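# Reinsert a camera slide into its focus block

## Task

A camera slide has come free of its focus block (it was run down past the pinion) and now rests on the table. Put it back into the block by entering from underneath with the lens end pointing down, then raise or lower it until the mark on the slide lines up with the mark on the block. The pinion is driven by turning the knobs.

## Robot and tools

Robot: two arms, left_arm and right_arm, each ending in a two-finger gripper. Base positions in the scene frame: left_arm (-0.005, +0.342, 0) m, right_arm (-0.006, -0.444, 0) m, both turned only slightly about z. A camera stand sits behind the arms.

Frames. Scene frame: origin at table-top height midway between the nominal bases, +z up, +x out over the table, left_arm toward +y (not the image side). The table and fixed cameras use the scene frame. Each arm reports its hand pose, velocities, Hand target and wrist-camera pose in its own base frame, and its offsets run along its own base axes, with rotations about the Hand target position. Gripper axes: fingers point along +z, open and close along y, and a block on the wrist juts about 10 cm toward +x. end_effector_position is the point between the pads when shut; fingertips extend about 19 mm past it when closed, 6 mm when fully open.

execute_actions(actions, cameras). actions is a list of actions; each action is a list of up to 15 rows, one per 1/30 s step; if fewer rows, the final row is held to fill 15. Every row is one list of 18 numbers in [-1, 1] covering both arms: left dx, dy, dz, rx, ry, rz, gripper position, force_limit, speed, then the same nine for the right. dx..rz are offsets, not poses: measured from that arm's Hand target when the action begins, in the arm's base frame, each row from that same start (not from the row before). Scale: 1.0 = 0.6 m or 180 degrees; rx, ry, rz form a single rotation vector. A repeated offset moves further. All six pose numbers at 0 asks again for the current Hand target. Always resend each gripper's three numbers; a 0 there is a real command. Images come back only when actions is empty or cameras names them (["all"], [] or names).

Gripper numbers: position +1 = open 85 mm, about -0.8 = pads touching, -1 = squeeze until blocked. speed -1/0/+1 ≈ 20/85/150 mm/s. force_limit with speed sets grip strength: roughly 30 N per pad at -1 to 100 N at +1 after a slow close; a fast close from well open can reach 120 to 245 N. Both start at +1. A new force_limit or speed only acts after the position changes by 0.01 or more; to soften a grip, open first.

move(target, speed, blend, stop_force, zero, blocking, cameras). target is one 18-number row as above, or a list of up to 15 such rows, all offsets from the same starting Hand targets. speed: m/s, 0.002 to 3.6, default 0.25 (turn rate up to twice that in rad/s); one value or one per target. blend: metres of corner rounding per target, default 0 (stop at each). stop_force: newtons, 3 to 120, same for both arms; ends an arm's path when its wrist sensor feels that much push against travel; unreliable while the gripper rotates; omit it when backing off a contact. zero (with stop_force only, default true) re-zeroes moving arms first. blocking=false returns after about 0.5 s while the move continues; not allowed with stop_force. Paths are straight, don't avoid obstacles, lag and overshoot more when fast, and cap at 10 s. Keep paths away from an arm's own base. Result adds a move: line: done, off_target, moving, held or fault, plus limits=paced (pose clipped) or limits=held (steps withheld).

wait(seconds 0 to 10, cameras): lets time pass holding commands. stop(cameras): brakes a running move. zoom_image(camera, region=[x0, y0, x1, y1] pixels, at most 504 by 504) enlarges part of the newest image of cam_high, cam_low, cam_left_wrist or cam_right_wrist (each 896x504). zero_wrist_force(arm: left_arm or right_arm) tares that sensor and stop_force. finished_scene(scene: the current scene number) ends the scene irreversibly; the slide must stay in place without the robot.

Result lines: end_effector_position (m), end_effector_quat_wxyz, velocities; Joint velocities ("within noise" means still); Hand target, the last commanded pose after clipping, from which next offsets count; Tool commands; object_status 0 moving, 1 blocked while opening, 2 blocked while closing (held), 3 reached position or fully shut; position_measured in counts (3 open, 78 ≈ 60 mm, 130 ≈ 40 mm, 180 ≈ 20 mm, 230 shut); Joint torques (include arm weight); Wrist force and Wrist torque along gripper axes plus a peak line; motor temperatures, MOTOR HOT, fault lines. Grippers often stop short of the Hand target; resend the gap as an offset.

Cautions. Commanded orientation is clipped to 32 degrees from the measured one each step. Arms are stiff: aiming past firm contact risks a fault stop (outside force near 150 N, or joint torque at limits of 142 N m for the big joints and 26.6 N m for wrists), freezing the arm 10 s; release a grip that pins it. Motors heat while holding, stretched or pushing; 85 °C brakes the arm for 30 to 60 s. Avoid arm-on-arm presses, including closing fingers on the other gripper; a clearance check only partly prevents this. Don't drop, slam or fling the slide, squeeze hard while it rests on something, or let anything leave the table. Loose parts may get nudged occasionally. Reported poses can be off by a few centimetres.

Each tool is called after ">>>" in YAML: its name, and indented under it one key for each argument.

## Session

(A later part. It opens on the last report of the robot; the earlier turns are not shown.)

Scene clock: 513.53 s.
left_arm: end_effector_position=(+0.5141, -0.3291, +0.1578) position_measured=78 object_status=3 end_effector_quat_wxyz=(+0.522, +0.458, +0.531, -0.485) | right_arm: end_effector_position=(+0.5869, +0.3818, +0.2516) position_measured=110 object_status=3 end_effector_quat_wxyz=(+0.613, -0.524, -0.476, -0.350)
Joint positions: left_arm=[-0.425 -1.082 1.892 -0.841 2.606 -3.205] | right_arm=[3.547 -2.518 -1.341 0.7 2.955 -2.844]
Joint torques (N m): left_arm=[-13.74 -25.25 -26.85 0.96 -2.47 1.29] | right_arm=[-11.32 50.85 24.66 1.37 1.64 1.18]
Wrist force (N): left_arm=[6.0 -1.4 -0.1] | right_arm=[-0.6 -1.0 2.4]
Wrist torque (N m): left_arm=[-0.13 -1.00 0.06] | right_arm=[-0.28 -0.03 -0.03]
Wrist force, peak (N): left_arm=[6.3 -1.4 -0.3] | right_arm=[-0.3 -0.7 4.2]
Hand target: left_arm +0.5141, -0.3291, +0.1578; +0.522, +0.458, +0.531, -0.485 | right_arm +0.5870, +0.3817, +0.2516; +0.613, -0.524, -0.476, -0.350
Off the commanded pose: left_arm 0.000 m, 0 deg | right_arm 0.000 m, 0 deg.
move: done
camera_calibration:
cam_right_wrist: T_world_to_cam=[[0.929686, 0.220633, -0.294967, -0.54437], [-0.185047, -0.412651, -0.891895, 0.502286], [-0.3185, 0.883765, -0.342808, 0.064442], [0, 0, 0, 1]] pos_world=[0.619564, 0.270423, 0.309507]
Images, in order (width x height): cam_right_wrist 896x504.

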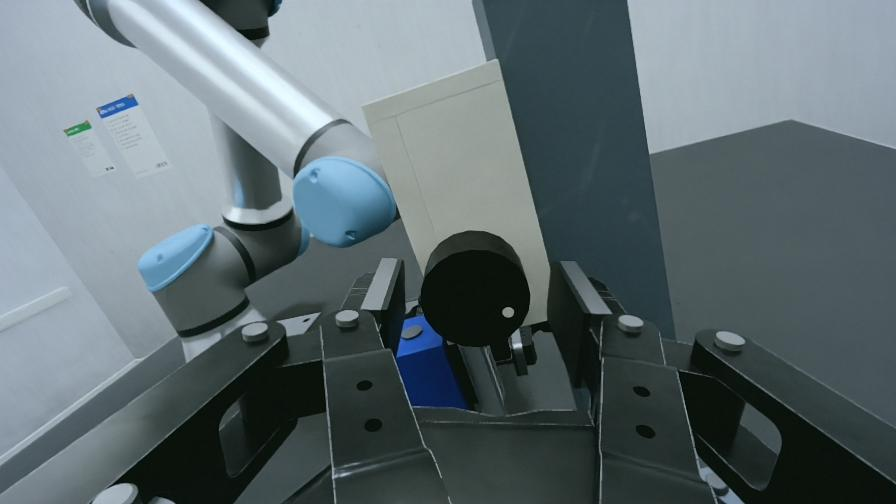

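>>> move:
  target: [0,0,0,0,0,0,0.4,-0.9,-0.5,-0.002,-0.0004,0,0,0,0,0.15,-0.9,0]

>>> move:
  target: [0,0,0,0,0,0,0.4,-0.9,-0.5,0,0,0,0,0,0,-1,-0.9,-1]

>>> wait:
  seconds: 0.6

>>> move:
  target: [0,0,0,0,0,0,0.4,-0.9,-0.5,0,0,0,-0.133,0.6247,0,-1,-0.9,-1]
  speed: 0.2
  cameras: ["cam_right_wrist","cam_left_wrist"]

Scene clock: 517.73 s.
left_arm: end_effector_position=(+0.5141, -0.3291, +0.1578) position_measured=78 object_status=3 end_effector_quat_wxyz=(+0.522, +0.458, +0.531, -0.485) | right_arm: end_effector_position=(+0.5858, +0.3814, +0.2515) position_measured=110 object_status=3 end_effector_quat_wxyz=(+0.613, -0.524, -0.476, -0.350)
Joint positions: left_arm=[-0.425 -1.082 1.892 -0.841 2.606 -3.205] | right_arm=[3.547 -2.516 -1.346 0.703 2.954 -2.844]
Joint torques (N m): left_arm=[-13.67 -24.77 -26.81 1.13 -2.5 1.31] | right_arm=[11.98 64.54 15.77 2.03 -1.24 0.09]
Wrist force (N): left_arm=[6.0 -1.4 0.1] | right_arm=[0.0 -1.2 2.9]
Wrist torque (N m): left_arm=[-0.14 -1.01 0.06] | right_arm=[-0.32 -0.11 -0.01]
Wrist force, peak (N): left_arm=[6.3 -1.4 -0.2] | right_arm=[-0.4 -1.2 3.1]
Hand target: left_arm +0.5141, -0.3291, +0.1578; +0.522, +0.458, +0.531, -0.485 | right_arm +0.5858, +0.3815, +0.2516; +0.613, -0.524, -0.476, -0.350
Off the commanded pose: left_arm 0.000 m, 0 deg | right_arm 0.000 m, 0 deg.
move: done

Scene clock: 518.70 s.
left_arm: end_effector_position=(+0.5141, -0.3291, +0.1578) position_measured=78 object_status=3 end_effector_quat_wxyz=(+0.522, +0.458, +0.531, -0.485) | right_arm: end_effector_position=(+0.5858, +0.3815, +0.2516) position_measured=147 object_status=0 end_effector_quat_wxyz=(+0.613, -0.524, -0.476, -0.350)
Joint positions: left_arm=[-0.425 -1.082 1.892 -0.841 2.606 -3.205] | right_arm=[3.547 -2.516 -1.346 0.703 2.954 -2.844]
Joint torques (N m): left_arm=[-13.55 -24.91 -26.49 1.04 -2.54 1.34] | right_arm=[10.99 63.25 19.99 -0.77 1.11 1.73]
Wrist force (N): left_arm=[6.0 -1.5 -0.3] | right_arm=[-4.3 2.7 -4.9]
Wrist torque (N m): left_arm=[-0.14 -1.00 0.06] | right_arm=[-0.41 0.01 0.02]
Wrist force, peak (N): left_arm=[6.2 -1.4 0.1] | right_arm=[-4.3 2.6 -5.3]
Hand target: left_arm +0.5141, -0.3291, +0.1578; +0.522, +0.458, +0.531, -0.485 | right_arm +0.5858, +0.3815, +0.2516; +0.613, -0.524, -0.476, -0.350
Off the commanded pose: left_arm 0.000 m, 0 deg | right_arm 0.000 m, 0 deg.
move: done

Scene clock: 519.30 s.
left_arm: end_effector_position=(+0.5141, -0.3291, +0.1578) position_measured=78 object_status=3 end_effector_quat_wxyz=(+0.522, +0.458, +0.531, -0.485) | right_arm: end_effector_position=(+0.5858, +0.3815, +0.2516) position_measured=147 object_status=2 end_effector_quat_wxyz=(+0.613, -0.524, -0.476, -0.350)
Joint positions: left_arm=[-0.425 -1.082 1.892 -0.841 2.606 -3.205] | right_arm=[3.547 -2.516 -1.346 0.703 2.954 -2.844]
Joint torques (N m): left_arm=[-13.18 -24.92 -26.79 1.13 -2.48 1.36] | right_arm=[10.76 62 20.29 -0.98 2.56 1.49]
Wrist force (N): left_arm=[5.9 -1.5 0.1] | right_arm=[-3.8 3.5 -4.9]
Wrist torque (N m): left_arm=[-0.16 -0.99 0.07] | right_arm=[-0.41 0.00 0.02]
Wrist force, peak (N): left_arm=[6.1 -1.4 -0.1] | right_arm=[-4.2 2.9 -5.2]
Hand target: left_arm +0.5141, -0.3291, +0.1578; +0.522, +0.458, +0.531, -0.485 | right_arm +0.5858, +0.3815, +0.2516; +0.613, -0.524, -0.476, -0.350
Tool commands: left_gripper/position=+0.4 left_gripper/force_limit=-0.9 left_gripper/speed=-0.5 right_gripper/position=-1.0 right_gripper/force_limit=-0.9 right_gripper/speed=-1.0
Off the commanded pose: left_arm 0.000 m, 0 deg | right_arm 0.000 m, 0 deg.
wait: 0.60 s; at rest by 0.17 s

Scene clock: 524.73 s.
left_arm: end_effector_position=(+0.5141, -0.3291, +0.1578) position_measured=78 object_status=3 end_effector_quat_wxyz=(+0.522, +0.458, +0.531, -0.485) | right_arm: end_effector_position=(+0.5858, +0.3815, +0.2516) position_measured=147 object_status=2 end_effector_quat_wxyz=(+0.630, -0.678, +0.188, +0.328)
Joint positions: left_arm=[-0.425 -1.082 1.892 -0.841 2.606 -3.205] | right_arm=[3.548 -2.528 -1.33 0.765 2.944 -0.773]
Joint torques (N m): left_arm=[-13.18 -25.19 -26.6 0.94 -2.5 1.22] | right_arm=[18.55 28.19 4.56 -3.61 1 -1.92]
Wrist force (N): left_arm=[5.9 -1.4 -0.1] | right_arm=[-29.2 -28.5 -10.3]
Wrist torque (N m): left_arm=[-0.14 -0.98 0.06] | right_arm=[-0.01 0.26 -0.15]
Wrist force, peak (N): left_arm=[6.3 -1.5 0.0] | right_arm=[-28.5 -35.5 -11.7]
Hand target: left_arm +0.5141, -0.3291, +0.1578; +0.522, +0.458, +0.531, -0.485 | right_arm +0.5858, +0.3815, +0.2516; +0.630, -0.678, +0.188, +0.328
Off the commanded pose: left_arm 0.000 m, 0 deg | right_arm 0.000 m, 0 deg.
move: done
camera_calibration:
cam_left_wrist: T_world_to_cam=[[0.994611, 0.097554, -0.035095, -0.459359], [-0.00276676, 0.363366, 0.931642, -0.00124452], [0.103638, -0.926525, 0.361678, -0.285669], [0, 0, 0, 1]] pos_world=[0.486486, -0.219415, 0.0883584]
cam_right_wrist: T_world_to_cam=[[-0.660218, -0.117827, -0.741774, 0.629553], [-0.604884, -0.502033, 0.618124, 0.402115], [-0.445228, 0.856784, 0.260179, -0.00278142], [0, 0, 0, 1]] pos_world=[0.657637, 0.278437, 0.219153]
Images, in order (width x height): cam_left_wrist 896x504, cam_right_wrist 896x504.

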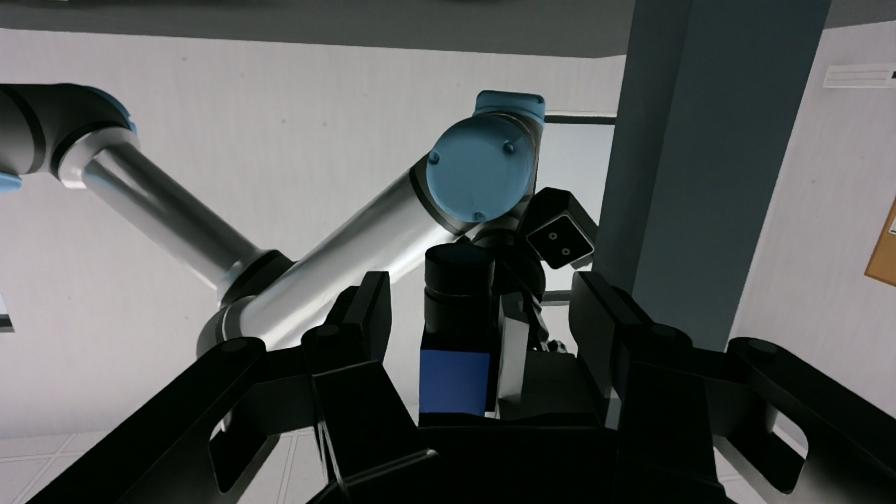

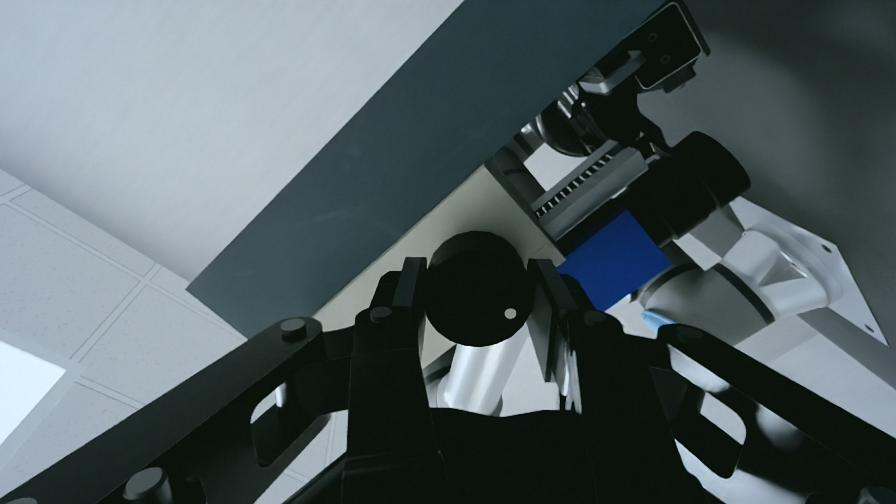

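>>> move:
  target: [0,0,0,0,0,0,0.4,-0.9,-0.5,0,0,0.0008,0,0,0,0.0,-0.9,0]

>>> move:
  target:
    - [0,0,0,0,0,0,0.4,-0.9,-0.5,0.021,-0.098,0,0,0,0,0.0,-0.9,0]
    - [0,0,0,0,0,0,0.4,-0.9,-0.5,-0.1443,-0.1477,0,0,0,-0.222,0.0,-0.9,0]
    - [0,0,0,0,0,0,0.4,-0.9,-0.5,-0.1443,-0.1477,0,-0.0901,-0.6418,-0.1412,0.0,-0.9,0]
  speed: [0.15,0.4,0.5]

>>> move:
  target: [0,0,0,0,0,0,0.4,-0.9,-0.5,-0.144,-0.008,-0.03,0,0,-0.2,0.0,-0.9,0]
  speed: 0.4
  cameras: ["cam_right_wrist"]

Scene clock: 532.93 s.
left_arm: end_effector_position=(+0.5141, -0.3291, +0.1578) position_measured=78 object_status=3 end_effector_quat_wxyz=(+0.522, +0.458, +0.531, -0.485) | right_arm: end_effector_position=(+0.5857, +0.3815, +0.2520) position_measured=129 object_status=3 end_effector_quat_wxyz=(+0.630, -0.678, +0.188, +0.328)
Joint positions: left_arm=[-0.425 -1.082 1.892 -0.841 2.606 -3.205] | right_arm=[3.548 -2.527 -1.33 0.764 2.944 -0.773]
Joint torques (N m): left_arm=[-12.89 -25.19 -26.15 1.09 -2.55 1.32] | right_arm=[3.61 67.75 21.94 -1.69 -1.15 -1.81]
Wrist force (N): left_arm=[5.9 -1.4 0.0] | right_arm=[1.9 -0.1 3.6]
Wrist torque (N m): left_arm=[-0.15 -1.00 0.07] | right_arm=[-0.17 -0.41 -0.08]
Wrist force, peak (N): left_arm=[6.2 -1.5 -0.1] | right_arm=[-30.4 -29.5 -11.6]
Hand target: left_arm +0.5141, -0.3291, +0.1578; +0.522, +0.458, +0.531, -0.485 | right_arm +0.5858, +0.3815, +0.2520; +0.630, -0.678, +0.188, +0.328
Off the commanded pose: left_arm 0.000 m, 0 deg | right_arm 0.000 m, 0 deg.
move: done

Scene clock: 533.63 s.
left_arm: end_effector_position=(+0.5141, -0.3291, +0.1578) position_measured=78 object_status=3 end_effector_quat_wxyz=(+0.522, +0.458, +0.531, -0.485) | right_arm: end_effector_position=(+0.5958, +0.3345, +0.2520) position_measured=129 object_status=3 end_effector_quat_wxyz=(+0.630, -0.678, +0.188, +0.328)
Joint positions: left_arm=[-0.425 -1.082 1.892 -0.841 2.606 -3.205] | right_arm=[3.474 -2.535 -1.313 0.776 3.017 -0.751]
Joint torques (N m): left_arm=[-12.88 -25.04 -26.73 1.02 -2.58 1.3] | right_arm=[7.88 51.07 13.74 0.85 -1.57 -1.02]
Wrist force (N): left_arm=[6.0 -1.4 -0.1] | right_arm=[2.1 0.2 3.8]
Wrist torque (N m): left_arm=[-0.14 -1.00 0.07] | right_arm=[-0.12 -0.43 -0.21]
Wrist force, peak (N): left_arm=[6.1 -1.4 -0.2] | right_arm=[1.5 1.1 11.3]
Hand target: left_arm +0.5141, -0.3291, +0.1578; +0.522, +0.458, +0.531, -0.485 | right_arm +0.5958, +0.3346, +0.2520; +0.630, -0.678, +0.188, +0.328 (not the last commanded pose)
Off the commanded pose: left_arm 0.000 m, 0 deg | right_arm 0.105 m, 119 deg.
move: held (right_arm; a check stopped the path); path passed 1 of 3 targets; limits=held
pose unreachable (right arm): on one or more control steps of this call, first in action 0 (counted from 0), this arm could not follow its commanded pose, so it was not sent that pose on those steps. It may still have moved: this result reports where it is.
cause: moving toward the commanded pose would bring two parts of the arm too close to each other (its gripper and another part of the arm, with joints 4 (wrist 1) to 6 (wrist 3) between them, 3 mm apart when it was first held).

Scene clock: 535.00 s.
left_arm: end_effector_position=(+0.5141, -0.3291, +0.1578) position_measured=78 object_status=3 end_effector_quat_wxyz=(+0.522, +0.458, +0.531, -0.485) | right_arm: end_effector_position=(+0.5094, +0.3298, +0.2341) position_measured=129 object_status=3 end_effector_quat_wxyz=(+0.700, -0.587, +0.389, +0.117)
Joint positions: left_arm=[-0.425 -1.082 1.892 -0.841 2.606 -3.205] | right_arm=[3.699 -2.225 -2.133 1.226 2.165 -0.815]
Joint torques (N m): left_arm=[-13.26 -24.79 -26.78 0.97 -2.55 1.25] | right_arm=[5.75 31.69 2.09 3.2 -1.5 1.82]
Wrist force (N): left_arm=[6.0 -1.4 -0.2] | right_arm=[1.7 0.3 3.2]
Wrist torque (N m): left_arm=[-0.13 -0.99 0.06] | right_arm=[-0.12 -0.37 -0.08]
Wrist force, peak (N): left_arm=[6.2 -1.4 -0.1] | right_arm=[3.3 -1.3 3.6]
Hand target: left_arm +0.5141, -0.3291, +0.1578; +0.522, +0.458, +0.531, -0.485 | right_arm +0.5094, +0.3298, +0.2340; +0.700, -0.587, +0.389, +0.117
Off the commanded pose: left_arm 0.000 m, 0 deg | right_arm 0.000 m, 0 deg.
move: done
camera_calibration:
cam_right_wrist: T_world_to_cam=[[-0.603894, 0.292256, -0.741552, 0.396103], [-0.784008, -0.0500924, 0.618726, 0.282869], [0.143681, 0.955027, 0.259382, -0.320162], [0, 0, 0, 1]] pos_world=[0.506976, 0.204169, 0.201756]
Images, in order (width x height): cam_right_wrist 896x504.

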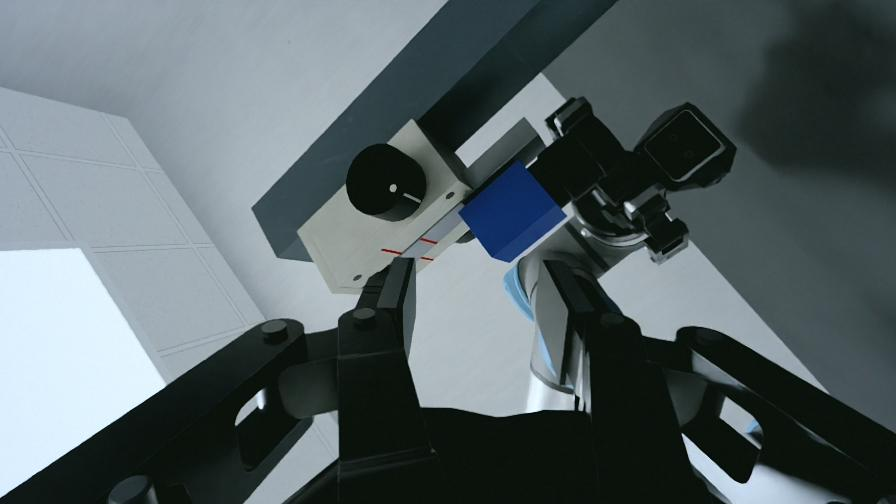

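>>> zoom_image:
  camera: "cam_right_wrist"
  region: [330, 130, 510, 310]

Scaled by 2.800.

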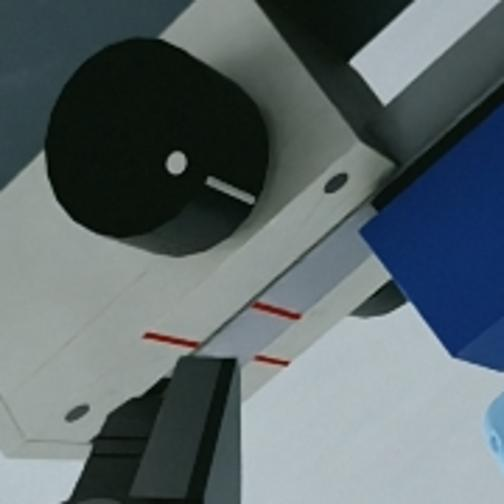

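>>> move:
  target: [0,0,0,0,0,0,0.4,-0.9,-0.5,-0.03,-0.08,0.03,-0.1696,-0.3804,0,0.15,-0.9,0]
  speed: 0.4

>>> move:
  target:
    - [0,0,0,0,0,0,0.4,-0.9,-0.5,0.1777,0.068,0,0,0,0.2,0.15,-0.9,0]
    - [0,0,0,0,0,0,0.4,-0.9,-0.5,0.1568,0.1658,0,0,0,0.2,0.15,-0.9,0]
  speed: [0.3,0.08]
  cameras: ["cam_right_wrist"]

Scene clock: 543.40 s.
left_arm: end_effector_position=(+0.5141, -0.3291, +0.1578) position_measured=78 object_status=3 end_effector_quat_wxyz=(+0.522, +0.458, +0.531, -0.485) | right_arm: end_effector_position=(+0.4914, +0.2817, +0.2521) position_measured=110 object_status=3 end_effector_quat_wxyz=(-0.626, +0.704, +0.052, +0.330)
Joint positions: left_arm=[-0.425 -1.082 1.892 -0.841 2.606 -3.205] | right_arm=[3.607 -2.146 -2.209 1.216 2.265 -2.127]
Joint torques (N m): left_arm=[-13.45 -25.54 -26.18 1.07 -2.51 1.22] | right_arm=[10.66 26.02 16.11 3.85 -1.27 -1.66]
Wrist force (N): left_arm=[5.9 -1.2 0.0] | right_arm=[1.7 0.0 3.5]
Wrist torque (N m): left_arm=[-0.11 -0.98 0.06] | right_arm=[-0.16 -0.43 -0.09]
Wrist force, peak (N): left_arm=[6.3 -1.4 -0.3] | right_arm=[2.0 0.5 3.9]
Hand target: left_arm +0.5141, -0.3291, +0.1578; +0.522, +0.458, +0.531, -0.485 | right_arm +0.4914, +0.2818, +0.2520; -0.626, +0.704, +0.052, +0.330
Off the commanded pose: left_arm 0.000 m, 0 deg | right_arm 0.000 m, 0 deg.
move: done

Scene clock: 545.77 s.
left_arm: end_effector_position=(+0.5141, -0.3291, +0.1578) position_measured=78 object_status=3 end_effector_quat_wxyz=(+0.522, +0.458, +0.531, -0.485) | right_arm: end_effector_position=(+0.5854, +0.3813, +0.2520) position_measured=110 object_status=3 end_effector_quat_wxyz=(+0.698, -0.654, -0.267, -0.120)
Joint positions: left_arm=[-0.425 -1.082 1.892 -0.841 2.606 -3.205] | right_arm=[3.548 -2.522 -1.337 0.73 2.953 -2.116]
Joint torques (N m): left_arm=[-13.13 -24.81 -26.54 1.1 -2.56 1.35] | right_arm=[-10.01 59.95 20.68 -1.56 1.71 -1.87]
Wrist force (N): left_arm=[5.9 -1.4 -0.2] | right_arm=[1.6 -0.2 3.2]
Wrist torque (N m): left_arm=[-0.13 -0.99 0.06] | right_arm=[-0.17 -0.41 0.04]
Wrist force, peak (N): left_arm=[6.2 -1.5 -0.1] | right_arm=[3.6 1.1 3.6]
Hand target: left_arm +0.5141, -0.3291, +0.1578; +0.522, +0.458, +0.531, -0.485 | right_arm +0.5855, +0.3812, +0.2520; +0.698, -0.654, -0.267, -0.120
Off the commanded pose: left_arm 0.000 m, 0 deg | right_arm 0.000 m, 0 deg.
move: done
camera_calibration:
cam_right_wrist: T_world_to_cam=[[0.526037, 0.133165, -0.839971, -0.135751], [-0.685303, -0.518511, -0.511377, 0.739562], [-0.503632, 0.844638, -0.181498, 0.147101], [0, 0, 0, 1]] pos_world=[0.652319, 0.277301, 0.290868]
Images, in order (width x height): cam_right_wrist 896x504.

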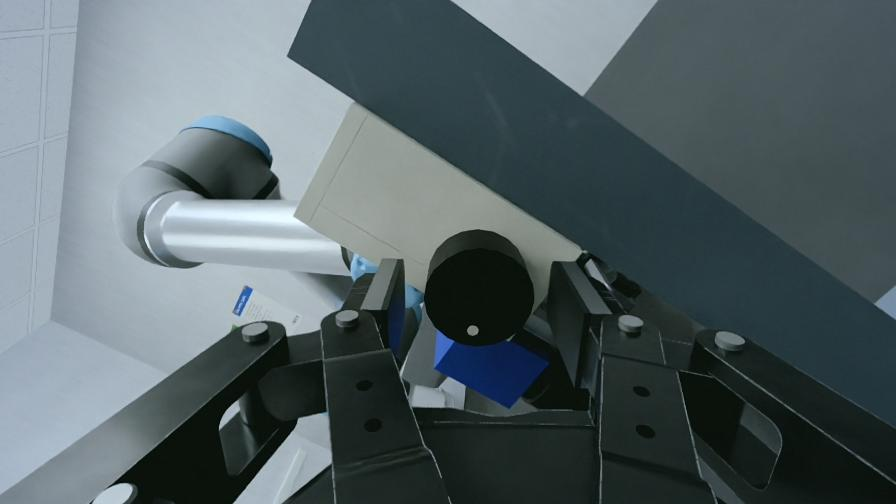

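>>> move:
  target: [0,0,0,0,0,0,0.4,-0.9,-0.5,0,0,0,0,0,0,-1,-0.9,-1]

>>> wait:
  seconds: 0.6

>>> move:
  target: [0,0,0,0,0,0,0.4,-0.9,-0.5,0,0,0,-0.0693,0.326,0,-1,-0.9,-1]
  speed: 0.2

>>> move:
  target: [0,0,0,0,0,0,0.4,-0.9,-0.5,0,0,0,0,0,0,0.0,-0.9,0]

>>> move:
  target: [0,0,0,0,0,0,0.4,-0.9,-0.5,0.021,-0.098,0,0,0,0,0.0,-0.9,0]
  speed: 0.2

>>> move:
  target: [0,0,0,0,0,0,0.4,-0.9,-0.5,-0.144,0.0,-0.03,0,0,-0.2,0.0,-0.9,0]
  speed: 0.3
  cameras: ["cam_right_wrist"]

Scene clock: 552.13 s.
left_arm: end_effector_position=(+0.5141, -0.3291, +0.1578) position_measured=78 object_status=3 end_effector_quat_wxyz=(+0.522, +0.458, +0.531, -0.485) | right_arm: end_effector_position=(+0.5855, +0.3812, +0.2520) position_measured=147 object_status=0 end_effector_quat_wxyz=(+0.698, -0.654, -0.267, -0.120)
Joint positions: left_arm=[-0.425 -1.082 1.892 -0.841 2.606 -3.205] | right_arm=[3.547 -2.522 -1.337 0.73 2.953 -2.116]
Joint torques (N m): left_arm=[-12.96 -25.7 -26.9 1.1 -2.63 1.3] | right_arm=[-5.72 52.36 25.57 -1.08 -0.66 0.92]
Wrist force (N): left_arm=[5.9 -1.4 -0.1] | right_arm=[-0.6 2.5 -1.4]
Wrist torque (N m): left_arm=[-0.14 -0.99 0.07] | right_arm=[-0.30 -0.37 0.07]
Wrist force, peak (N): left_arm=[6.3 -1.3 -0.2] | right_arm=[1.7 0.0 3.9]
Hand target: left_arm +0.5141, -0.3291, +0.1578; +0.522, +0.458, +0.531, -0.485 | right_arm +0.5855, +0.3812, +0.2520; +0.698, -0.654, -0.267, -0.120
Off the commanded pose: left_arm 0.000 m, 0 deg | right_arm 0.000 m, 0 deg.
move: done

Scene clock: 552.73 s.
left_arm: end_effector_position=(+0.5141, -0.3291, +0.1578) position_measured=78 object_status=3 end_effector_quat_wxyz=(+0.522, +0.458, +0.531, -0.485) | right_arm: end_effector_position=(+0.5855, +0.3812, +0.2520) position_measured=147 object_status=2 end_effector_quat_wxyz=(+0.698, -0.654, -0.267, -0.120)
Joint positions: left_arm=[-0.425 -1.082 1.892 -0.841 2.606 -3.205] | right_arm=[3.547 -2.522 -1.337 0.73 2.953 -2.116]
Joint torques (N m): left_arm=[-12.89 -25.16 -26.56 1.01 -2.54 1.33] | right_arm=[1.32 59.91 26.04 -0.07 0.15 0.87]
Wrist force (N): left_arm=[6.0 -1.5 0.0] | right_arm=[-0.6 2.8 -1.5]
Wrist torque (N m): left_arm=[-0.14 -0.99 0.06] | right_arm=[-0.26 -0.36 0.07]
Wrist force, peak (N): left_arm=[6.4 -1.5 -0.3] | right_arm=[-0.7 3.1 -1.3]
Hand target: left_arm +0.5141, -0.3291, +0.1578; +0.522, +0.458, +0.531, -0.485 | right_arm +0.5855, +0.3812, +0.2520; +0.698, -0.654, -0.267, -0.120
Tool commands: left_gripper/position=+0.4 left_gripper/force_limit=-0.9 left_gripper/speed=-0.5 right_gripper/position=-1.0 right_gripper/force_limit=-0.9 right_gripper/speed=-1.0
Off the commanded pose: left_arm 0.000 m, 0 deg | right_arm 0.000 m, 0 deg.
wait: 0.60 s; at rest by 0.17 s

Scene clock: 555.77 s.
left_arm: end_effector_position=(+0.5141, -0.3291, +0.1578) position_measured=78 object_status=3 end_effector_quat_wxyz=(+0.522, +0.458, +0.531, -0.485) | right_arm: end_effector_position=(+0.5855, +0.3812, +0.2520) position_measured=147 object_status=2 end_effector_quat_wxyz=(+0.667, -0.697, +0.097, +0.243) end_effector_velocity=(+0.001, +0.000, -0.001) end_effector_angular_velocity=(-0.002, +0.005, -0.002)
Joint positions: left_arm=[-0.425 -1.082 1.892 -0.841 2.606 -3.205] | right_arm=[3.548 -2.526 -1.332 0.758 2.946 -1.042]
Joint velocities: left_arm=[within noise] | right_arm=[0 0 -0.001 -0.005 -0.001 -0.001]
Joint torques (N m): left_arm=[-13.34 -25.23 -26.38 1.05 -2.55 1.21] | right_arm=[13.22 39.85 7.52 -3.4 0 -1.93]
Wrist force (N): left_arm=[5.9 -1.3 -0.5] | right_arm=[-14.1 -21.6 -0.5]
Wrist torque (N m): left_arm=[-0.12 -0.99 0.06] | right_arm=[0.28 -0.16 -0.07]
Wrist force, peak (N): left_arm=[6.3 -1.5 -0.1] | right_arm=[-13.4 -23.7 -0.1]
Hand target: left_arm +0.5141, -0.3291, +0.1578; +0.522, +0.458, +0.531, -0.485 | right_arm +0.5855, +0.3812, +0.2520; +0.667, -0.698, +0.097, +0.243
Off the commanded pose: left_arm 0.000 m, 0 deg | right_arm 0.000 m, 0 deg.
move: done

Scene clock: 556.27 s.
left_arm: end_effector_position=(+0.5141, -0.3291, +0.1578) position_measured=78 object_status=3 end_effector_quat_wxyz=(+0.522, +0.458, +0.531, -0.485) | right_arm: end_effector_position=(+0.5855, +0.3813, +0.2519) position_measured=129 object_status=0 end_effector_quat_wxyz=(+0.667, -0.698, +0.097, +0.244)
Joint positions: left_arm=[-0.425 -1.082 1.892 -0.841 2.606 -3.205] | right_arm=[3.548 -2.526 -1.332 0.757 2.946 -1.042]
Joint torques (N m): left_arm=[-12.84 -25.31 -26.42 1.09 -2.53 1.16] | right_arm=[5.1 66.74 10.65 0.3 1.41 -2.02]
Wrist force (N): left_arm=[6.0 -1.3 -0.1] | right_arm=[2.4 -1.2 3.6]
Wrist torque (N m): left_arm=[-0.12 -1.01 0.07] | right_arm=[-0.33 -0.50 -0.07]
Wrist force, peak (N): left_arm=[6.1 -1.3 -0.1] | right_arm=[-14.7 -21.9 -0.8]
Hand target: left_arm +0.5141, -0.3291, +0.1578; +0.522, +0.458, +0.531, -0.485 | right_arm +0.5855, +0.3812, +0.2520; +0.667, -0.698, +0.097, +0.243
Off the commanded pose: left_arm 0.000 m, 0 deg | right_arm 0.000 m, 0 deg.
move: done

Scene clock: 556.80 s.
left_arm: end_effector_position=(+0.5141, -0.3291, +0.1578) position_measured=78 object_status=3 end_effector_quat_wxyz=(+0.522, +0.458, +0.531, -0.485) | right_arm: end_effector_position=(+0.5855, +0.3813, +0.2520) position_measured=129 object_status=3 end_effector_quat_wxyz=(+0.667, -0.698, +0.097, +0.243)
Joint positions: left_arm=[-0.425 -1.082 1.892 -0.841 2.606 -3.205] | right_arm=[3.548 -2.526 -1.332 0.757 2.946 -1.042]
Joint torques (N m): left_arm=[-13.18 -25.54 -26.66 1.06 -2.57 1.23] | right_arm=[-1.29 66.67 11.6 2.32 1.55 -1.68]
Wrist force (N): left_arm=[6.0 -1.3 -0.2] | right_arm=[2.5 -1.5 3.7]
Wrist torque (N m): left_arm=[-0.12 -1.00 0.06] | right_arm=[-0.38 -0.50 -0.06]
Wrist force, peak (N): left_arm=[6.1 -1.4 0.0] | right_arm=[2.7 -1.4 3.7]
Hand target: left_arm +0.5141, -0.3291, +0.1578; +0.522, +0.458, +0.531, -0.485 | right_arm +0.5855, +0.3812, +0.2520; +0.667, -0.698, +0.097, +0.243 (not the last commanded pose)
Off the commanded pose: left_arm 0.000 m, 0 deg | right_arm 0.060 m, 0 deg.
move: held (right_arm; a check stopped the path); limits=held
pose unreachable (right arm): on one or more control steps of this call, first in action 0 (counted from 0), this arm could not follow its commanded pose, so it was not sent that pose on those steps. It may still have moved: this result reports where it is.
cause: moving toward the commanded pose would bring two parts of the arm too close to each other (its gripper and another part of the arm, with joints 4 (wrist 1) to 6 (wrist 3) between them, 1 mm apart when it was first held).

Scene clock: 557.50 s.
left_arm: end_effector_position=(+0.5141, -0.3291, +0.1578) position_measured=78 object_status=3 end_effector_quat_wxyz=(+0.522, +0.458, +0.531, -0.485) | right_arm: end_effector_position=(+0.5773, +0.3816, +0.2517) position_measured=129 object_status=3 end_effector_quat_wxyz=(+0.686, -0.687, +0.147, +0.190)
Joint positions: left_arm=[-0.425 -1.082 1.892 -0.841 2.606 -3.205] | right_arm=[3.572 -2.445 -1.514 0.853 2.771 -1.057]
Joint torques (N m): left_arm=[-12.81 -25.73 -26.7 1.07 -2.6 1.24] | right_arm=[0.62 52.69 13.36 0.63 -0.21 -0.15]
Wrist force (N): left_arm=[6.0 -1.3 0.0] | right_arm=[-2.3 -13.8 4.8]
Wrist torque (N m): left_arm=[-0.12 -1.00 0.07] | right_arm=[-0.38 -0.42 -0.32]
Wrist force, peak (N): left_arm=[6.1 -1.5 -0.1] | right_arm=[-14.9 -116.2 47.7]
Hand target: left_arm +0.5141, -0.3291, +0.1578; +0.522, +0.458, +0.531, -0.485 | right_arm +0.5773, +0.3816, +0.2517; +0.686, -0.687, +0.147, +0.190 (not the last commanded pose)
Tool commands: left_gripper/position=+0.4 left_gripper/force_limit=-0.9 left_gripper/speed=-0.5 right_gripper/position=+0.003922 right_gripper/force_limit=-0.898039 right_gripper/speed=+0.003922
Off the commanded pose: left_arm 0.000 m, 0 deg | right_arm 0.080 m, 27 deg.
FORCE FAULT: contact force on the right arm reached its limit, and that arm stopped. The contact can be on any part of that arm, not only on its tool. That arm's remaining commands of this call were not run. That arm is still stopped at the end of this call. That arm stays stopped for about 10 more seconds. Until then a move that you send moves the other arm only, and its call returns only when the move has ended. Once the stop has ended, the next robot result says so. If the stop ends while you think or write, that arm runs what you send next, counted from a new Hand target: where the arm stands when the stop ends. While its stop runs, that arm takes no new command, but its gripper still runs the gripper command that each later call begins with. Until it ends, the stop uses up actions while you think or wait. An arm that is not stopped still takes commands.
move: fault (right_arm)
camera_calibration:
cam_right_wrist: T_world_to_cam=[[-0.450717, -0.000992996, -0.892666, 0.496502], [-0.812472, -0.413794, 0.410686, 0.53543], [-0.369788, 0.91037, 0.185697, -0.0520068], [0, 0, 0, 1]] pos_world=[0.639573, 0.269396, 0.232975]
Images, in order (width x height): cam_right_wrist 896x504.

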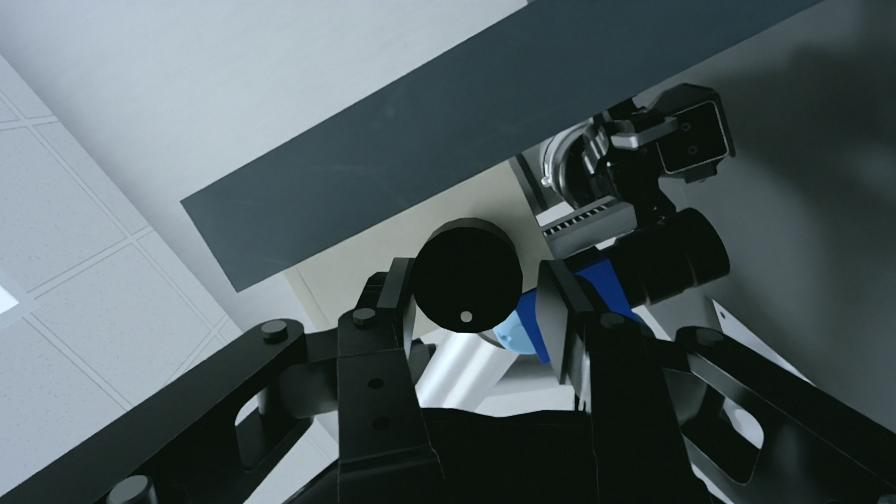

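>>> wait:
  seconds: 9

>>> move:
  target: [0,0,0,0,0,0,0.4,-0.9,-0.5,0.01,-0.098,0,0,0,0,0.15,-0.9,0]
  speed: 0.15
  cameras: ["cam_right_wrist"]

Scene clock: 568.00 s.
left_arm: end_effector_position=(+0.5141, -0.3291, +0.1578) position_measured=78 object_status=3 end_effector_quat_wxyz=(+0.522, +0.458, +0.531, -0.485) | right_arm: end_effector_position=(+0.5773, +0.3816, +0.2517) position_measured=129 object_status=3 end_effector_quat_wxyz=(+0.686, -0.687, +0.147, +0.190)
Joint positions: left_arm=[-0.425 -1.082 1.892 -0.841 2.606 -3.205] | right_arm=[3.572 -2.445 -1.514 0.853 2.771 -1.057]
Joint torques (N m): left_arm=[-12.68 -25.62 -26.34 1.04 -2.6 1.32] | right_arm=[0.28 53.14 13.11 0.92 -0.34 0.03]
Wrist force (N): left_arm=[5.9 -1.5 -0.1] | right_arm=[-2.1 -13.9 4.3]
Wrist torque (N m): left_arm=[-0.14 -0.99 0.06] | right_arm=[-0.40 -0.45 -0.32]
Wrist force, peak (N): left_arm=[6.4 -1.5 -0.2] | right_arm=[-2.2 -14.2 4.6]
Hand target: left_arm +0.5141, -0.3291, +0.1578; +0.522, +0.458, +0.531, -0.485 | right_arm +0.5773, +0.3816, +0.2517; +0.686, -0.687, +0.147, +0.190 (not the last commanded pose)
Tool commands: left_gripper/position=+0.4 left_gripper/force_limit=-0.9 left_gripper/speed=-0.5 right_gripper/position=+0.003922 right_gripper/force_limit=-0.898039 right_gripper/speed=+0.003922
Off the commanded pose: left_arm 0.000 m, 0 deg | right_arm 0.080 m, 27 deg.
FORCE FAULT, CONTINUED: the right arm's stop, for the force fault that an earlier result reported, is over. The rest of the stop counts as 20 of the actions that you can send in this scene. During its stop the right arm's controller moved it back a little. That arm's target is now where it stood when the stop ended, not its last command. That arm accepts commands again.
wait: 9.00 s; at rest from the start

Scene clock: 568.87 s.
left_arm: end_effector_position=(+0.5141, -0.3291, +0.1578) position_measured=78 object_status=3 end_effector_quat_wxyz=(+0.522, +0.458, +0.531, -0.485) | right_arm: end_effector_position=(+0.5833, +0.3228, +0.2517) position_measured=110 object_status=3 end_effector_quat_wxyz=(+0.686, -0.687, +0.147, +0.190)
Joint positions: left_arm=[-0.425 -1.082 1.892 -0.841 2.606 -3.205] | right_arm=[3.475 -2.441 -1.523 0.869 2.867 -1.044]
Joint torques (N m): left_arm=[-12.72 -25.34 -26.49 1.01 -2.67 1.3] | right_arm=[2.06 42.78 24.52 -0.94 0.22 -1.39]
Wrist force (N): left_arm=[6.1 -1.3 -0.2] | right_arm=[5.6 3.0 3.6]
Wrist torque (N m): left_arm=[-0.12 -1.02 0.07] | right_arm=[0.32 -0.99 -0.20]
Wrist force, peak (N): left_arm=[6.1 -1.5 -0.1] | right_arm=[-2.0 -12.7 4.7]
Hand target: left_arm +0.5141, -0.3291, +0.1578; +0.522, +0.458, +0.531, -0.485 | right_arm +0.5833, +0.3228, +0.2517; +0.686, -0.687, +0.147, +0.190
Off the commanded pose: left_arm 0.000 m, 0 deg | right_arm 0.000 m, 0 deg.
move: done
camera_calibration:
cam_right_wrist: T_world_to_cam=[[-0.450657, -0.0008153, -0.892697, 0.499123], [-0.812563, -0.41372, 0.410582, 0.515918], [-0.369661, 0.910404, 0.185783, 0.00357696], [0, 0, 0, 1]] pos_world=[0.645472, 0.210596, 0.233074]
Images, in order (width x height): cam_right_wrist 896x504.

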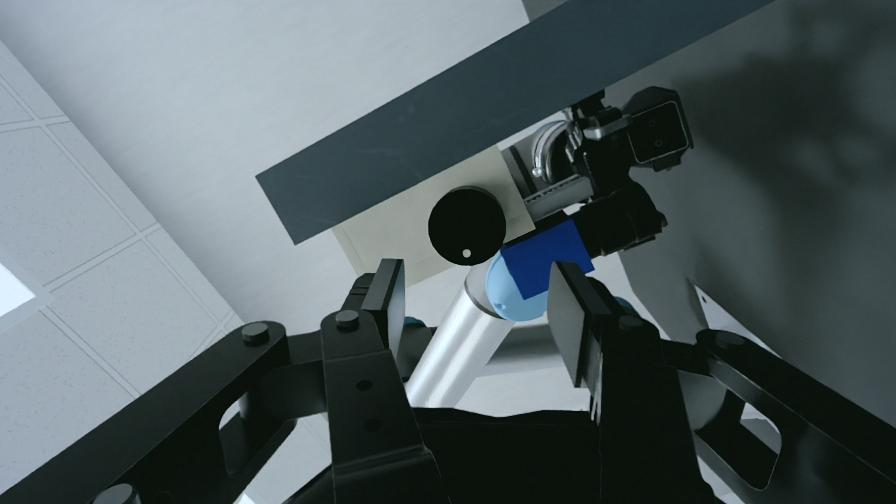

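Now the view pose.

>>> move:
  target: [0,0,0,0,0,0,0.4,-0.9,-0.5,-0.144,0.0,-0.03,0,0,-0.155,0.15,-0.9,0]
  speed: 0.3
  cameras: ["cam_right_wrist"]

>>> zoom_image:
  camera: "cam_right_wrist"
  region: [330, 100, 550, 290]

Scene clock: 571.87 s.
left_arm: end_effector_position=(+0.5141, -0.3291, +0.1578) position_measured=78 object_status=3 end_effector_quat_wxyz=(+0.522, +0.458, +0.531, -0.485) | right_arm: end_effector_position=(+0.4970, +0.3228, +0.2337) position_measured=110 object_status=3 end_effector_quat_wxyz=(+0.711, -0.631, +0.309, +0.019) end_effector_velocity=(+0.001, -0.001, +0.000) end_effector_angular_velocity=(+0.000, +0.000, -0.006)
Joint positions: left_arm=[-0.425 -1.082 1.892 -0.841 2.606 -3.205] | right_arm=[3.705 -2.213 -2.176 1.263 2.15 -1.081]
Joint velocities: left_arm=[within noise] | right_arm=[0 0 -0.001 0.001 -0.006 0]
Joint torques (N m): left_arm=[-12.5 -25.9 -26.36 0.96 -2.47 1.21] | right_arm=[5.34 30.6 0.18 3.21 -1.47 1.74]
Wrist force (N): left_arm=[6.2 -1.3 -0.1] | right_arm=[5.4 3.4 3.8]
Wrist torque (N m): left_arm=[-0.11 -1.04 0.07] | right_arm=[0.37 -0.96 -0.06]
Wrist force, peak (N): left_arm=[6.2 -1.6 -0.2] | right_arm=[7.5 2.5 3.9]
Hand target: left_arm +0.5141, -0.3291, +0.1578; +0.522, +0.458, +0.531, -0.485 | right_arm +0.4969, +0.3228, +0.2337; +0.711, -0.631, +0.309, +0.019
Off the commanded pose: left_arm 0.000 m, 0 deg | right_arm 0.000 m, 0 deg.
move: done
camera_calibration:
cam_right_wrist: T_world_to_cam=[[-0.398797, 0.210016, -0.892667, 0.350285], [-0.911663, 0.014451, 0.410684, 0.36414], [0.0991501, 0.977591, 0.185701, -0.279663], [0, 0, 0, 1]] pos_world=[0.499394, 0.194569, 0.215075]
Images, in order (width x height): cam_right_wrist 896x504.

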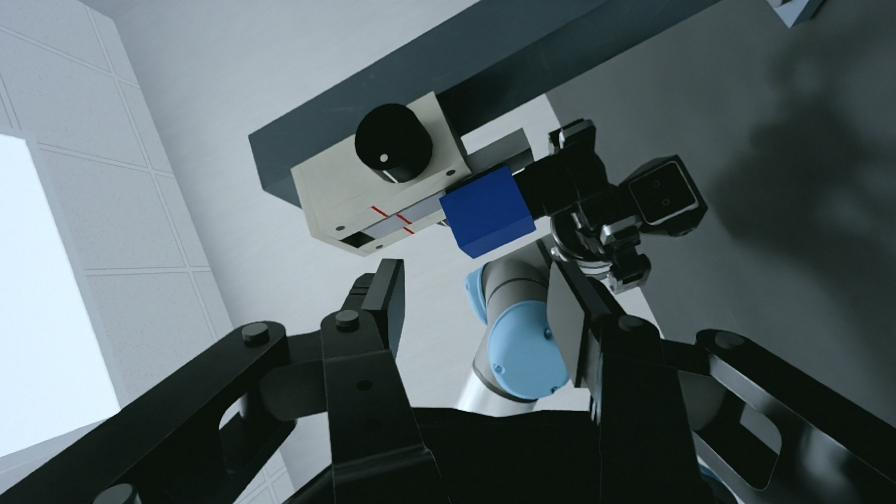

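Scaled by 2.291.

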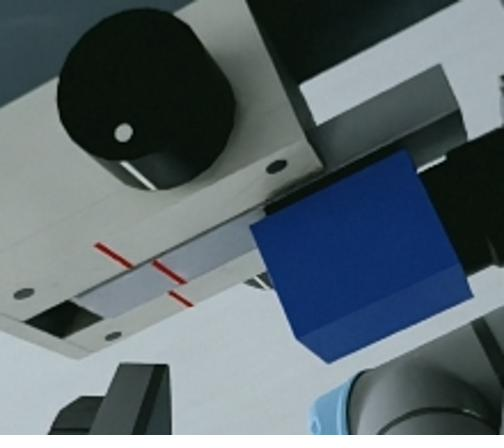

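>>> zoom_image:
  camera: "cam_right_wrist"
  region: [350, 180, 450, 260]

Scaled by 5.040.

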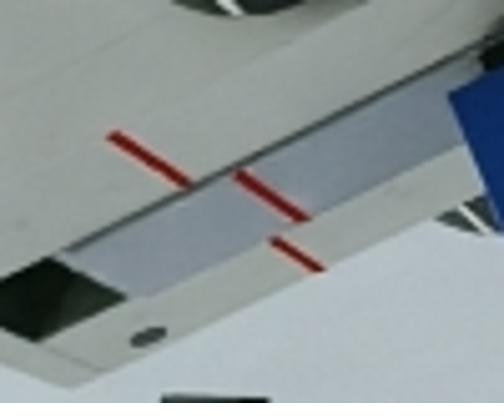

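>>> move:
  target: [0,0,0,0,0,0,0.4,-0.9,-0.5,-0.02,-0.08,0.0305,-0.1729,-0.3788,0,0.15,-0.9,0]
  speed: 0.4

>>> move:
  target:
    - [0,0,0,0,0,0,0.4,-0.9,-0.5,0.1883,0.0797,0,0,0,0.2033,0.15,-0.9,0]
    - [0,0,0,0,0,0,0.4,-0.9,-0.5,0.1675,0.1775,0,0,0,0.2033,0.15,-0.9,0]
  speed: [0.3,0.08]
  cameras: ["cam_right_wrist"]

Scene clock: 581.70 s.
left_arm: end_effector_position=(+0.5141, -0.3291, +0.1578) position_measured=78 object_status=3 end_effector_quat_wxyz=(+0.522, +0.458, +0.531, -0.485) | right_arm: end_effector_position=(+0.4849, +0.2747, +0.2520) position_measured=110 object_status=3 end_effector_quat_wxyz=(-0.576, +0.691, +0.144, +0.412) end_effector_velocity=(+0.000, +0.001, +0.000) end_effector_angular_velocity=(-0.001, -0.005, +0.000)
Joint positions: left_arm=[-0.425 -1.082 1.892 -0.841 2.606 -3.205] | right_arm=[3.601 -2.137 -2.233 1.233 2.266 -2.394]
Joint velocities: left_arm=[within noise] | right_arm=[0.001 -0.001 0.002 0 -0.001 -0.005]
Joint torques (N m): left_arm=[-12.51 -25.98 -25.89 0.98 -2.56 1.24] | right_arm=[10.26 25.89 12.93 3.78 -1.22 -1.8]
Wrist force (N): left_arm=[5.9 -1.5 -0.2] | right_arm=[4.4 2.8 3.5]
Wrist torque (N m): left_arm=[-0.14 -0.99 0.07] | right_arm=[0.29 -0.85 -0.06]
Wrist force, peak (N): left_arm=[6.3 -1.4 0.1] | right_arm=[5.7 3.4 4.0]
Hand target: left_arm +0.5141, -0.3291, +0.1578; +0.522, +0.458, +0.531, -0.485 | right_arm +0.4849, +0.2748, +0.2520; -0.576, +0.691, +0.144, +0.412
Off the commanded pose: left_arm 0.000 m, 0 deg | right_arm 0.000 m, 0 deg.
move: done

Scene clock: 584.10 s.
left_arm: end_effector_position=(+0.5141, -0.3291, +0.1578) position_measured=78 object_status=3 end_effector_quat_wxyz=(+0.522, +0.458, +0.531, -0.485) | right_arm: end_effector_position=(+0.5854, +0.3814, +0.2520) position_measured=110 object_status=3 end_effector_quat_wxyz=(+0.676, -0.611, -0.354, -0.210) end_effector_velocity=(+0.000, -0.002, +0.000) end_effector_angular_velocity=(+0.000, +0.000, +0.003)
Joint positions: left_arm=[-0.425 -1.082 1.892 -0.841 2.606 -3.205] | right_arm=[3.547 -2.525 -1.331 0.729 2.959 -2.382]
Joint velocities: left_arm=[within noise] | right_arm=[-0.003 0 0 0 0.005 0]
Joint torques (N m): left_arm=[-11.89 -25.52 -25.8 1.01 -2.62 1.29] | right_arm=[-10.82 60.62 20.16 -1.43 1.68 -1.38]
Wrist force (N): left_arm=[6.0 -1.5 -0.3] | right_arm=[5.1 3.2 3.4]
Wrist torque (N m): left_arm=[-0.15 -1.00 0.06] | right_arm=[0.36 -0.94 0.09]
Wrist force, peak (N): left_arm=[6.3 -1.5 -0.2] | right_arm=[6.5 4.6 4.1]
Hand target: left_arm +0.5141, -0.3291, +0.1578; +0.522, +0.458, +0.531, -0.485 | right_arm +0.5854, +0.3813, +0.2520; +0.676, -0.611, -0.354, -0.210
Off the commanded pose: left_arm 0.000 m, 0 deg | right_arm 0.000 m, 0 deg.
move: done
camera_calibration:
cam_right_wrist: T_world_to_cam=[[0.723412, 0.180714, -0.666347, -0.313199], [-0.523595, -0.485496, -0.700102, 0.67987], [-0.450026, 0.855358, -0.256593, 0.130491], [0, 0, 0, 1]] pos_world=[0.641273, 0.275057, 0.300762]
Images, in order (width x height): cam_right_wrist 896x504.

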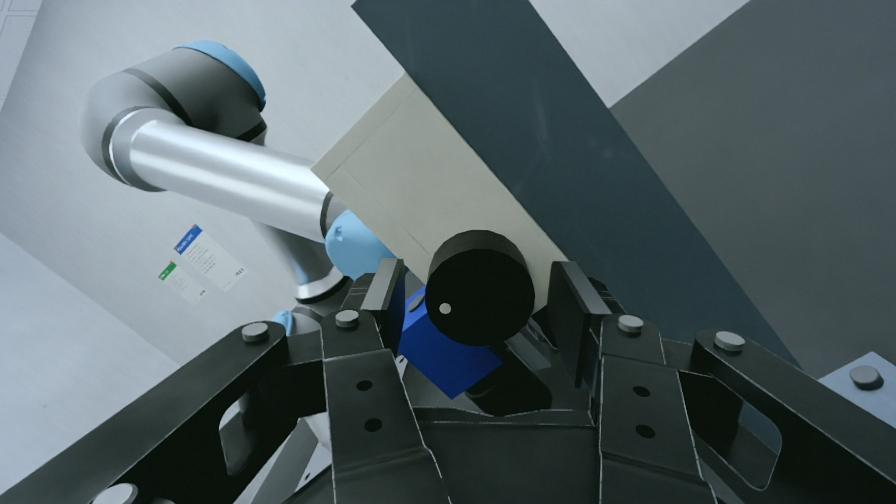

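>>> move:
  target: [0,0,0,0,0,0,0.4,-0.9,-0.5,0,0,0,0,0,0,-1,-0.7,-1]

>>> wait:
  seconds: 0.6

>>> move:
  target: [0,0,0,0,0,0,0.4,-0.9,-0.5,0,0,0,-0.037,0.174,0,-1,-0.7,-1]
  speed: 0.15
  cameras: ["cam_right_wrist"]

>>> move:
  target: [0,0,0,0,0,0,0.4,-0.9,-0.5,0,0,0,0,0,0,0.1,-0.7,0]

>>> move:
  target: [0,0,0,0,0,0,0.4,-0.9,-0.5,0.021,-0.098,0,0,0,0,0.1,-0.7,0]
  speed: 0.2

Scene clock: 587.70 s.
left_arm: end_effector_position=(+0.5141, -0.3291, +0.1578) position_measured=78 object_status=3 end_effector_quat_wxyz=(+0.522, +0.458, +0.531, -0.485) | right_arm: end_effector_position=(+0.5855, +0.3813, +0.2519) position_measured=148 object_status=0 end_effector_quat_wxyz=(+0.676, -0.611, -0.353, -0.210)
Joint positions: left_arm=[-0.425 -1.082 1.892 -0.841 2.606 -3.205] | right_arm=[3.547 -2.525 -1.33 0.729 2.959 -2.382]
Joint torques (N m): left_arm=[-12.51 -25.37 -26.03 0.98 -2.59 1.31] | right_arm=[-2.62 57.67 24.69 2.14 3.01 1.17]
Wrist force (N): left_arm=[6.0 -1.3 -0.2] | right_arm=[2.3 13.9 -2.0]
Wrist torque (N m): left_arm=[-0.12 -1.00 0.06] | right_arm=[0.17 -0.86 0.13]
Wrist force, peak (N): left_arm=[6.3 -1.2 -0.1] | right_arm=[3.4 14.5 0.8]
Hand target: left_arm +0.5141, -0.3291, +0.1578; +0.522, +0.458, +0.531, -0.485 | right_arm +0.5854, +0.3813, +0.2520; +0.676, -0.611, -0.354, -0.210
Off the commanded pose: left_arm 0.000 m, 0 deg | right_arm 0.000 m, 0 deg.
move: done

Scene clock: 588.30 s.
left_arm: end_effector_position=(+0.5141, -0.3291, +0.1578) position_measured=78 object_status=3 end_effector_quat_wxyz=(+0.522, +0.458, +0.531, -0.485) | right_arm: end_effector_position=(+0.5855, +0.3813, +0.2519) position_measured=148 object_status=2 end_effector_quat_wxyz=(+0.676, -0.611, -0.354, -0.210)
Joint positions: left_arm=[-0.425 -1.082 1.892 -0.841 2.606 -3.205] | right_arm=[3.547 -2.525 -1.33 0.729 2.959 -2.382]
Joint torques (N m): left_arm=[-12.47 -25.72 -26.48 0.9 -2.52 1.18] | right_arm=[8.29 72.2 24.6 2.52 3.57 1.11]
Wrist force (N): left_arm=[5.9 -1.6 -0.1] | right_arm=[4.0 15.4 -1.6]
Wrist torque (N m): left_arm=[-0.17 -0.99 0.07] | right_arm=[0.20 -0.92 0.12]
Wrist force, peak (N): left_arm=[6.1 -1.3 -0.1] | right_arm=[4.1 15.4 -1.8]
Hand target: left_arm +0.5141, -0.3291, +0.1578; +0.522, +0.458, +0.531, -0.485 | right_arm +0.5854, +0.3813, +0.2520; +0.676, -0.611, -0.354, -0.210
Tool commands: left_gripper/position=+0.4 left_gripper/force_limit=-0.9 left_gripper/speed=-0.5 right_gripper/position=-1.0 right_gripper/force_limit=-0.7 right_gripper/speed=-1.0
Off the commanded pose: left_arm 0.000 m, 0 deg | right_arm 0.000 m, 0 deg.
wait: 0.60 s; at rest by 0.17 s

Scene clock: 590.57 s.
left_arm: end_effector_position=(+0.5141, -0.3291, +0.1578) position_measured=78 object_status=3 end_effector_quat_wxyz=(+0.522, +0.458, +0.531, -0.485) | right_arm: end_effector_position=(+0.5854, +0.3813, +0.2520) position_measured=148 object_status=2 end_effector_quat_wxyz=(+0.710, -0.683, -0.170, -0.017)
Joint positions: left_arm=[-0.425 -1.082 1.892 -0.841 2.606 -3.205] | right_arm=[3.547 -2.532 -1.32 0.761 2.955 -1.788]
Joint torques (N m): left_arm=[-11.88 -25.97 -26.27 0.98 -2.52 1.22] | right_arm=[14.84 53.95 16.17 -1.7 -1.34 -1.94]
Wrist force (N): left_arm=[5.8 -1.3 -0.2] | right_arm=[4.6 0.1 -3.4]
Wrist torque (N m): left_arm=[-0.11 -0.97 0.06] | right_arm=[0.38 -0.96 -0.02]
Wrist force, peak (N): left_arm=[6.2 -1.6 0.0] | right_arm=[3.8 17.5 0.6]
Hand target: left_arm +0.5141, -0.3291, +0.1578; +0.522, +0.458, +0.531, -0.485 | right_arm +0.5854, +0.3813, +0.2520; +0.710, -0.683, -0.170, -0.017
Off the commanded pose: left_arm 0.000 m, 0 deg | right_arm 0.000 m, 0 deg.
move: done
camera_calibration:
cam_right_wrist: T_world_to_cam=[[0.267264, 0.0837463, -0.959977, 0.0648082], [-0.795361, -0.543262, -0.268827, 0.75229], [-0.544032, 0.835376, -0.0785858, 0.148403], [0, 0, 0, 1]] pos_world=[0.661757, 0.27929, 0.276112]
Images, in order (width x height): cam_right_wrist 896x504.

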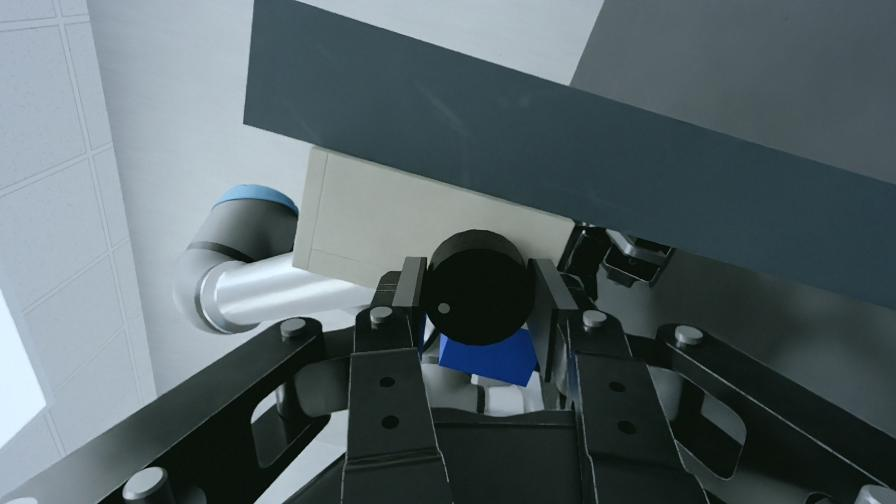

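Scene clock: 591.07 s.
left_arm: end_effector_position=(+0.5141, -0.3291, +0.1578) position_measured=78 object_status=3 end_effector_quat_wxyz=(+0.522, +0.458, +0.531, -0.485) | right_arm: end_effector_position=(+0.5854, +0.3814, +0.2519) position_measured=117 object_status=0 end_effector_quat_wxyz=(+0.710, -0.683, -0.170, -0.017)
Joint positions: left_arm=[-0.425 -1.082 1.892 -0.841 2.606 -3.205] | right_arm=[3.548 -2.532 -1.32 0.761 2.955 -1.789]
Joint torques (N m): left_arm=[-12.32 -25.7 -25.58 0.99 -2.57 1.28] | right_arm=[3.82 67.19 10.82 -1.81 -0.57 -1.93]
Wrist force (N): left_arm=[6.1 -1.5 -0.2] | right_arm=[5.5 2.7 3.8]
Wrist torque (N m): left_arm=[-0.14 -1.01 0.06] | right_arm=[0.26 -1.02 -0.03]
Wrist force, peak (N): left_arm=[6.2 -1.3 -0.3] | right_arm=[5.4 2.5 4.2]
Hand target: left_arm +0.5141, -0.3291, +0.1578; +0.522, +0.458, +0.531, -0.485 | right_arm +0.5854, +0.3813, +0.2520; +0.710, -0.683, -0.170, -0.017
Off the commanded pose: left_arm 0.000 m, 0 deg | right_arm 0.000 m, 0 deg.
move: done

Scene clock: 591.77 s.
left_arm: end_effector_position=(+0.5141, -0.3291, +0.1578) position_measured=78 object_status=3 end_effector_quat_wxyz=(+0.522, +0.458, +0.531, -0.485) | right_arm: end_effector_position=(+0.5927, +0.3475, +0.2520) position_measured=117 object_status=3 end_effector_quat_wxyz=(+0.710, -0.683, -0.170, -0.017)
Joint positions: left_arm=[-0.425 -1.082 1.892 -0.841 2.606 -3.205] | right_arm=[3.494 -2.536 -1.309 0.769 3.008 -1.774]
Joint torques (N m): left_arm=[-11.93 -25.81 -26.41 0.97 -2.45 1.2] | right_arm=[6.01 52.33 13.97 0.5 -1.48 -1.43]
Wrist force (N): left_arm=[5.9 -1.3 -0.3] | right_arm=[5.3 2.6 3.8]
Wrist torque (N m): left_arm=[-0.11 -0.99 0.06] | right_arm=[0.26 -0.98 -0.14]
Wrist force, peak (N): left_arm=[6.1 -1.3 -0.1] | right_arm=[3.7 2.5 12.7]
Hand target: left_arm +0.5141, -0.3291, +0.1578; +0.522, +0.458, +0.531, -0.485 | right_arm +0.5926, +0.3475, +0.2520; +0.710, -0.683, -0.170, -0.017 (not the last commanded pose)
Off the commanded pose: left_arm 0.000 m, 0 deg | right_arm 0.026 m, 0 deg.
move: held (right_arm; a check stopped the path); limits=held
pose unreachable (right arm): on one or more control steps of this call, first in action 0 (counted from 0), this arm could not follow its commanded pose, so it was not sent that pose on those steps. It may still have moved: this result reports where it is.
cause: moving toward the commanded pose would bring two parts of the arm too close to each other (its gripper and another part of the arm, with joints 4 (wrist 1) to 6 (wrist 3) between them, 3 mm apart when it was first held).


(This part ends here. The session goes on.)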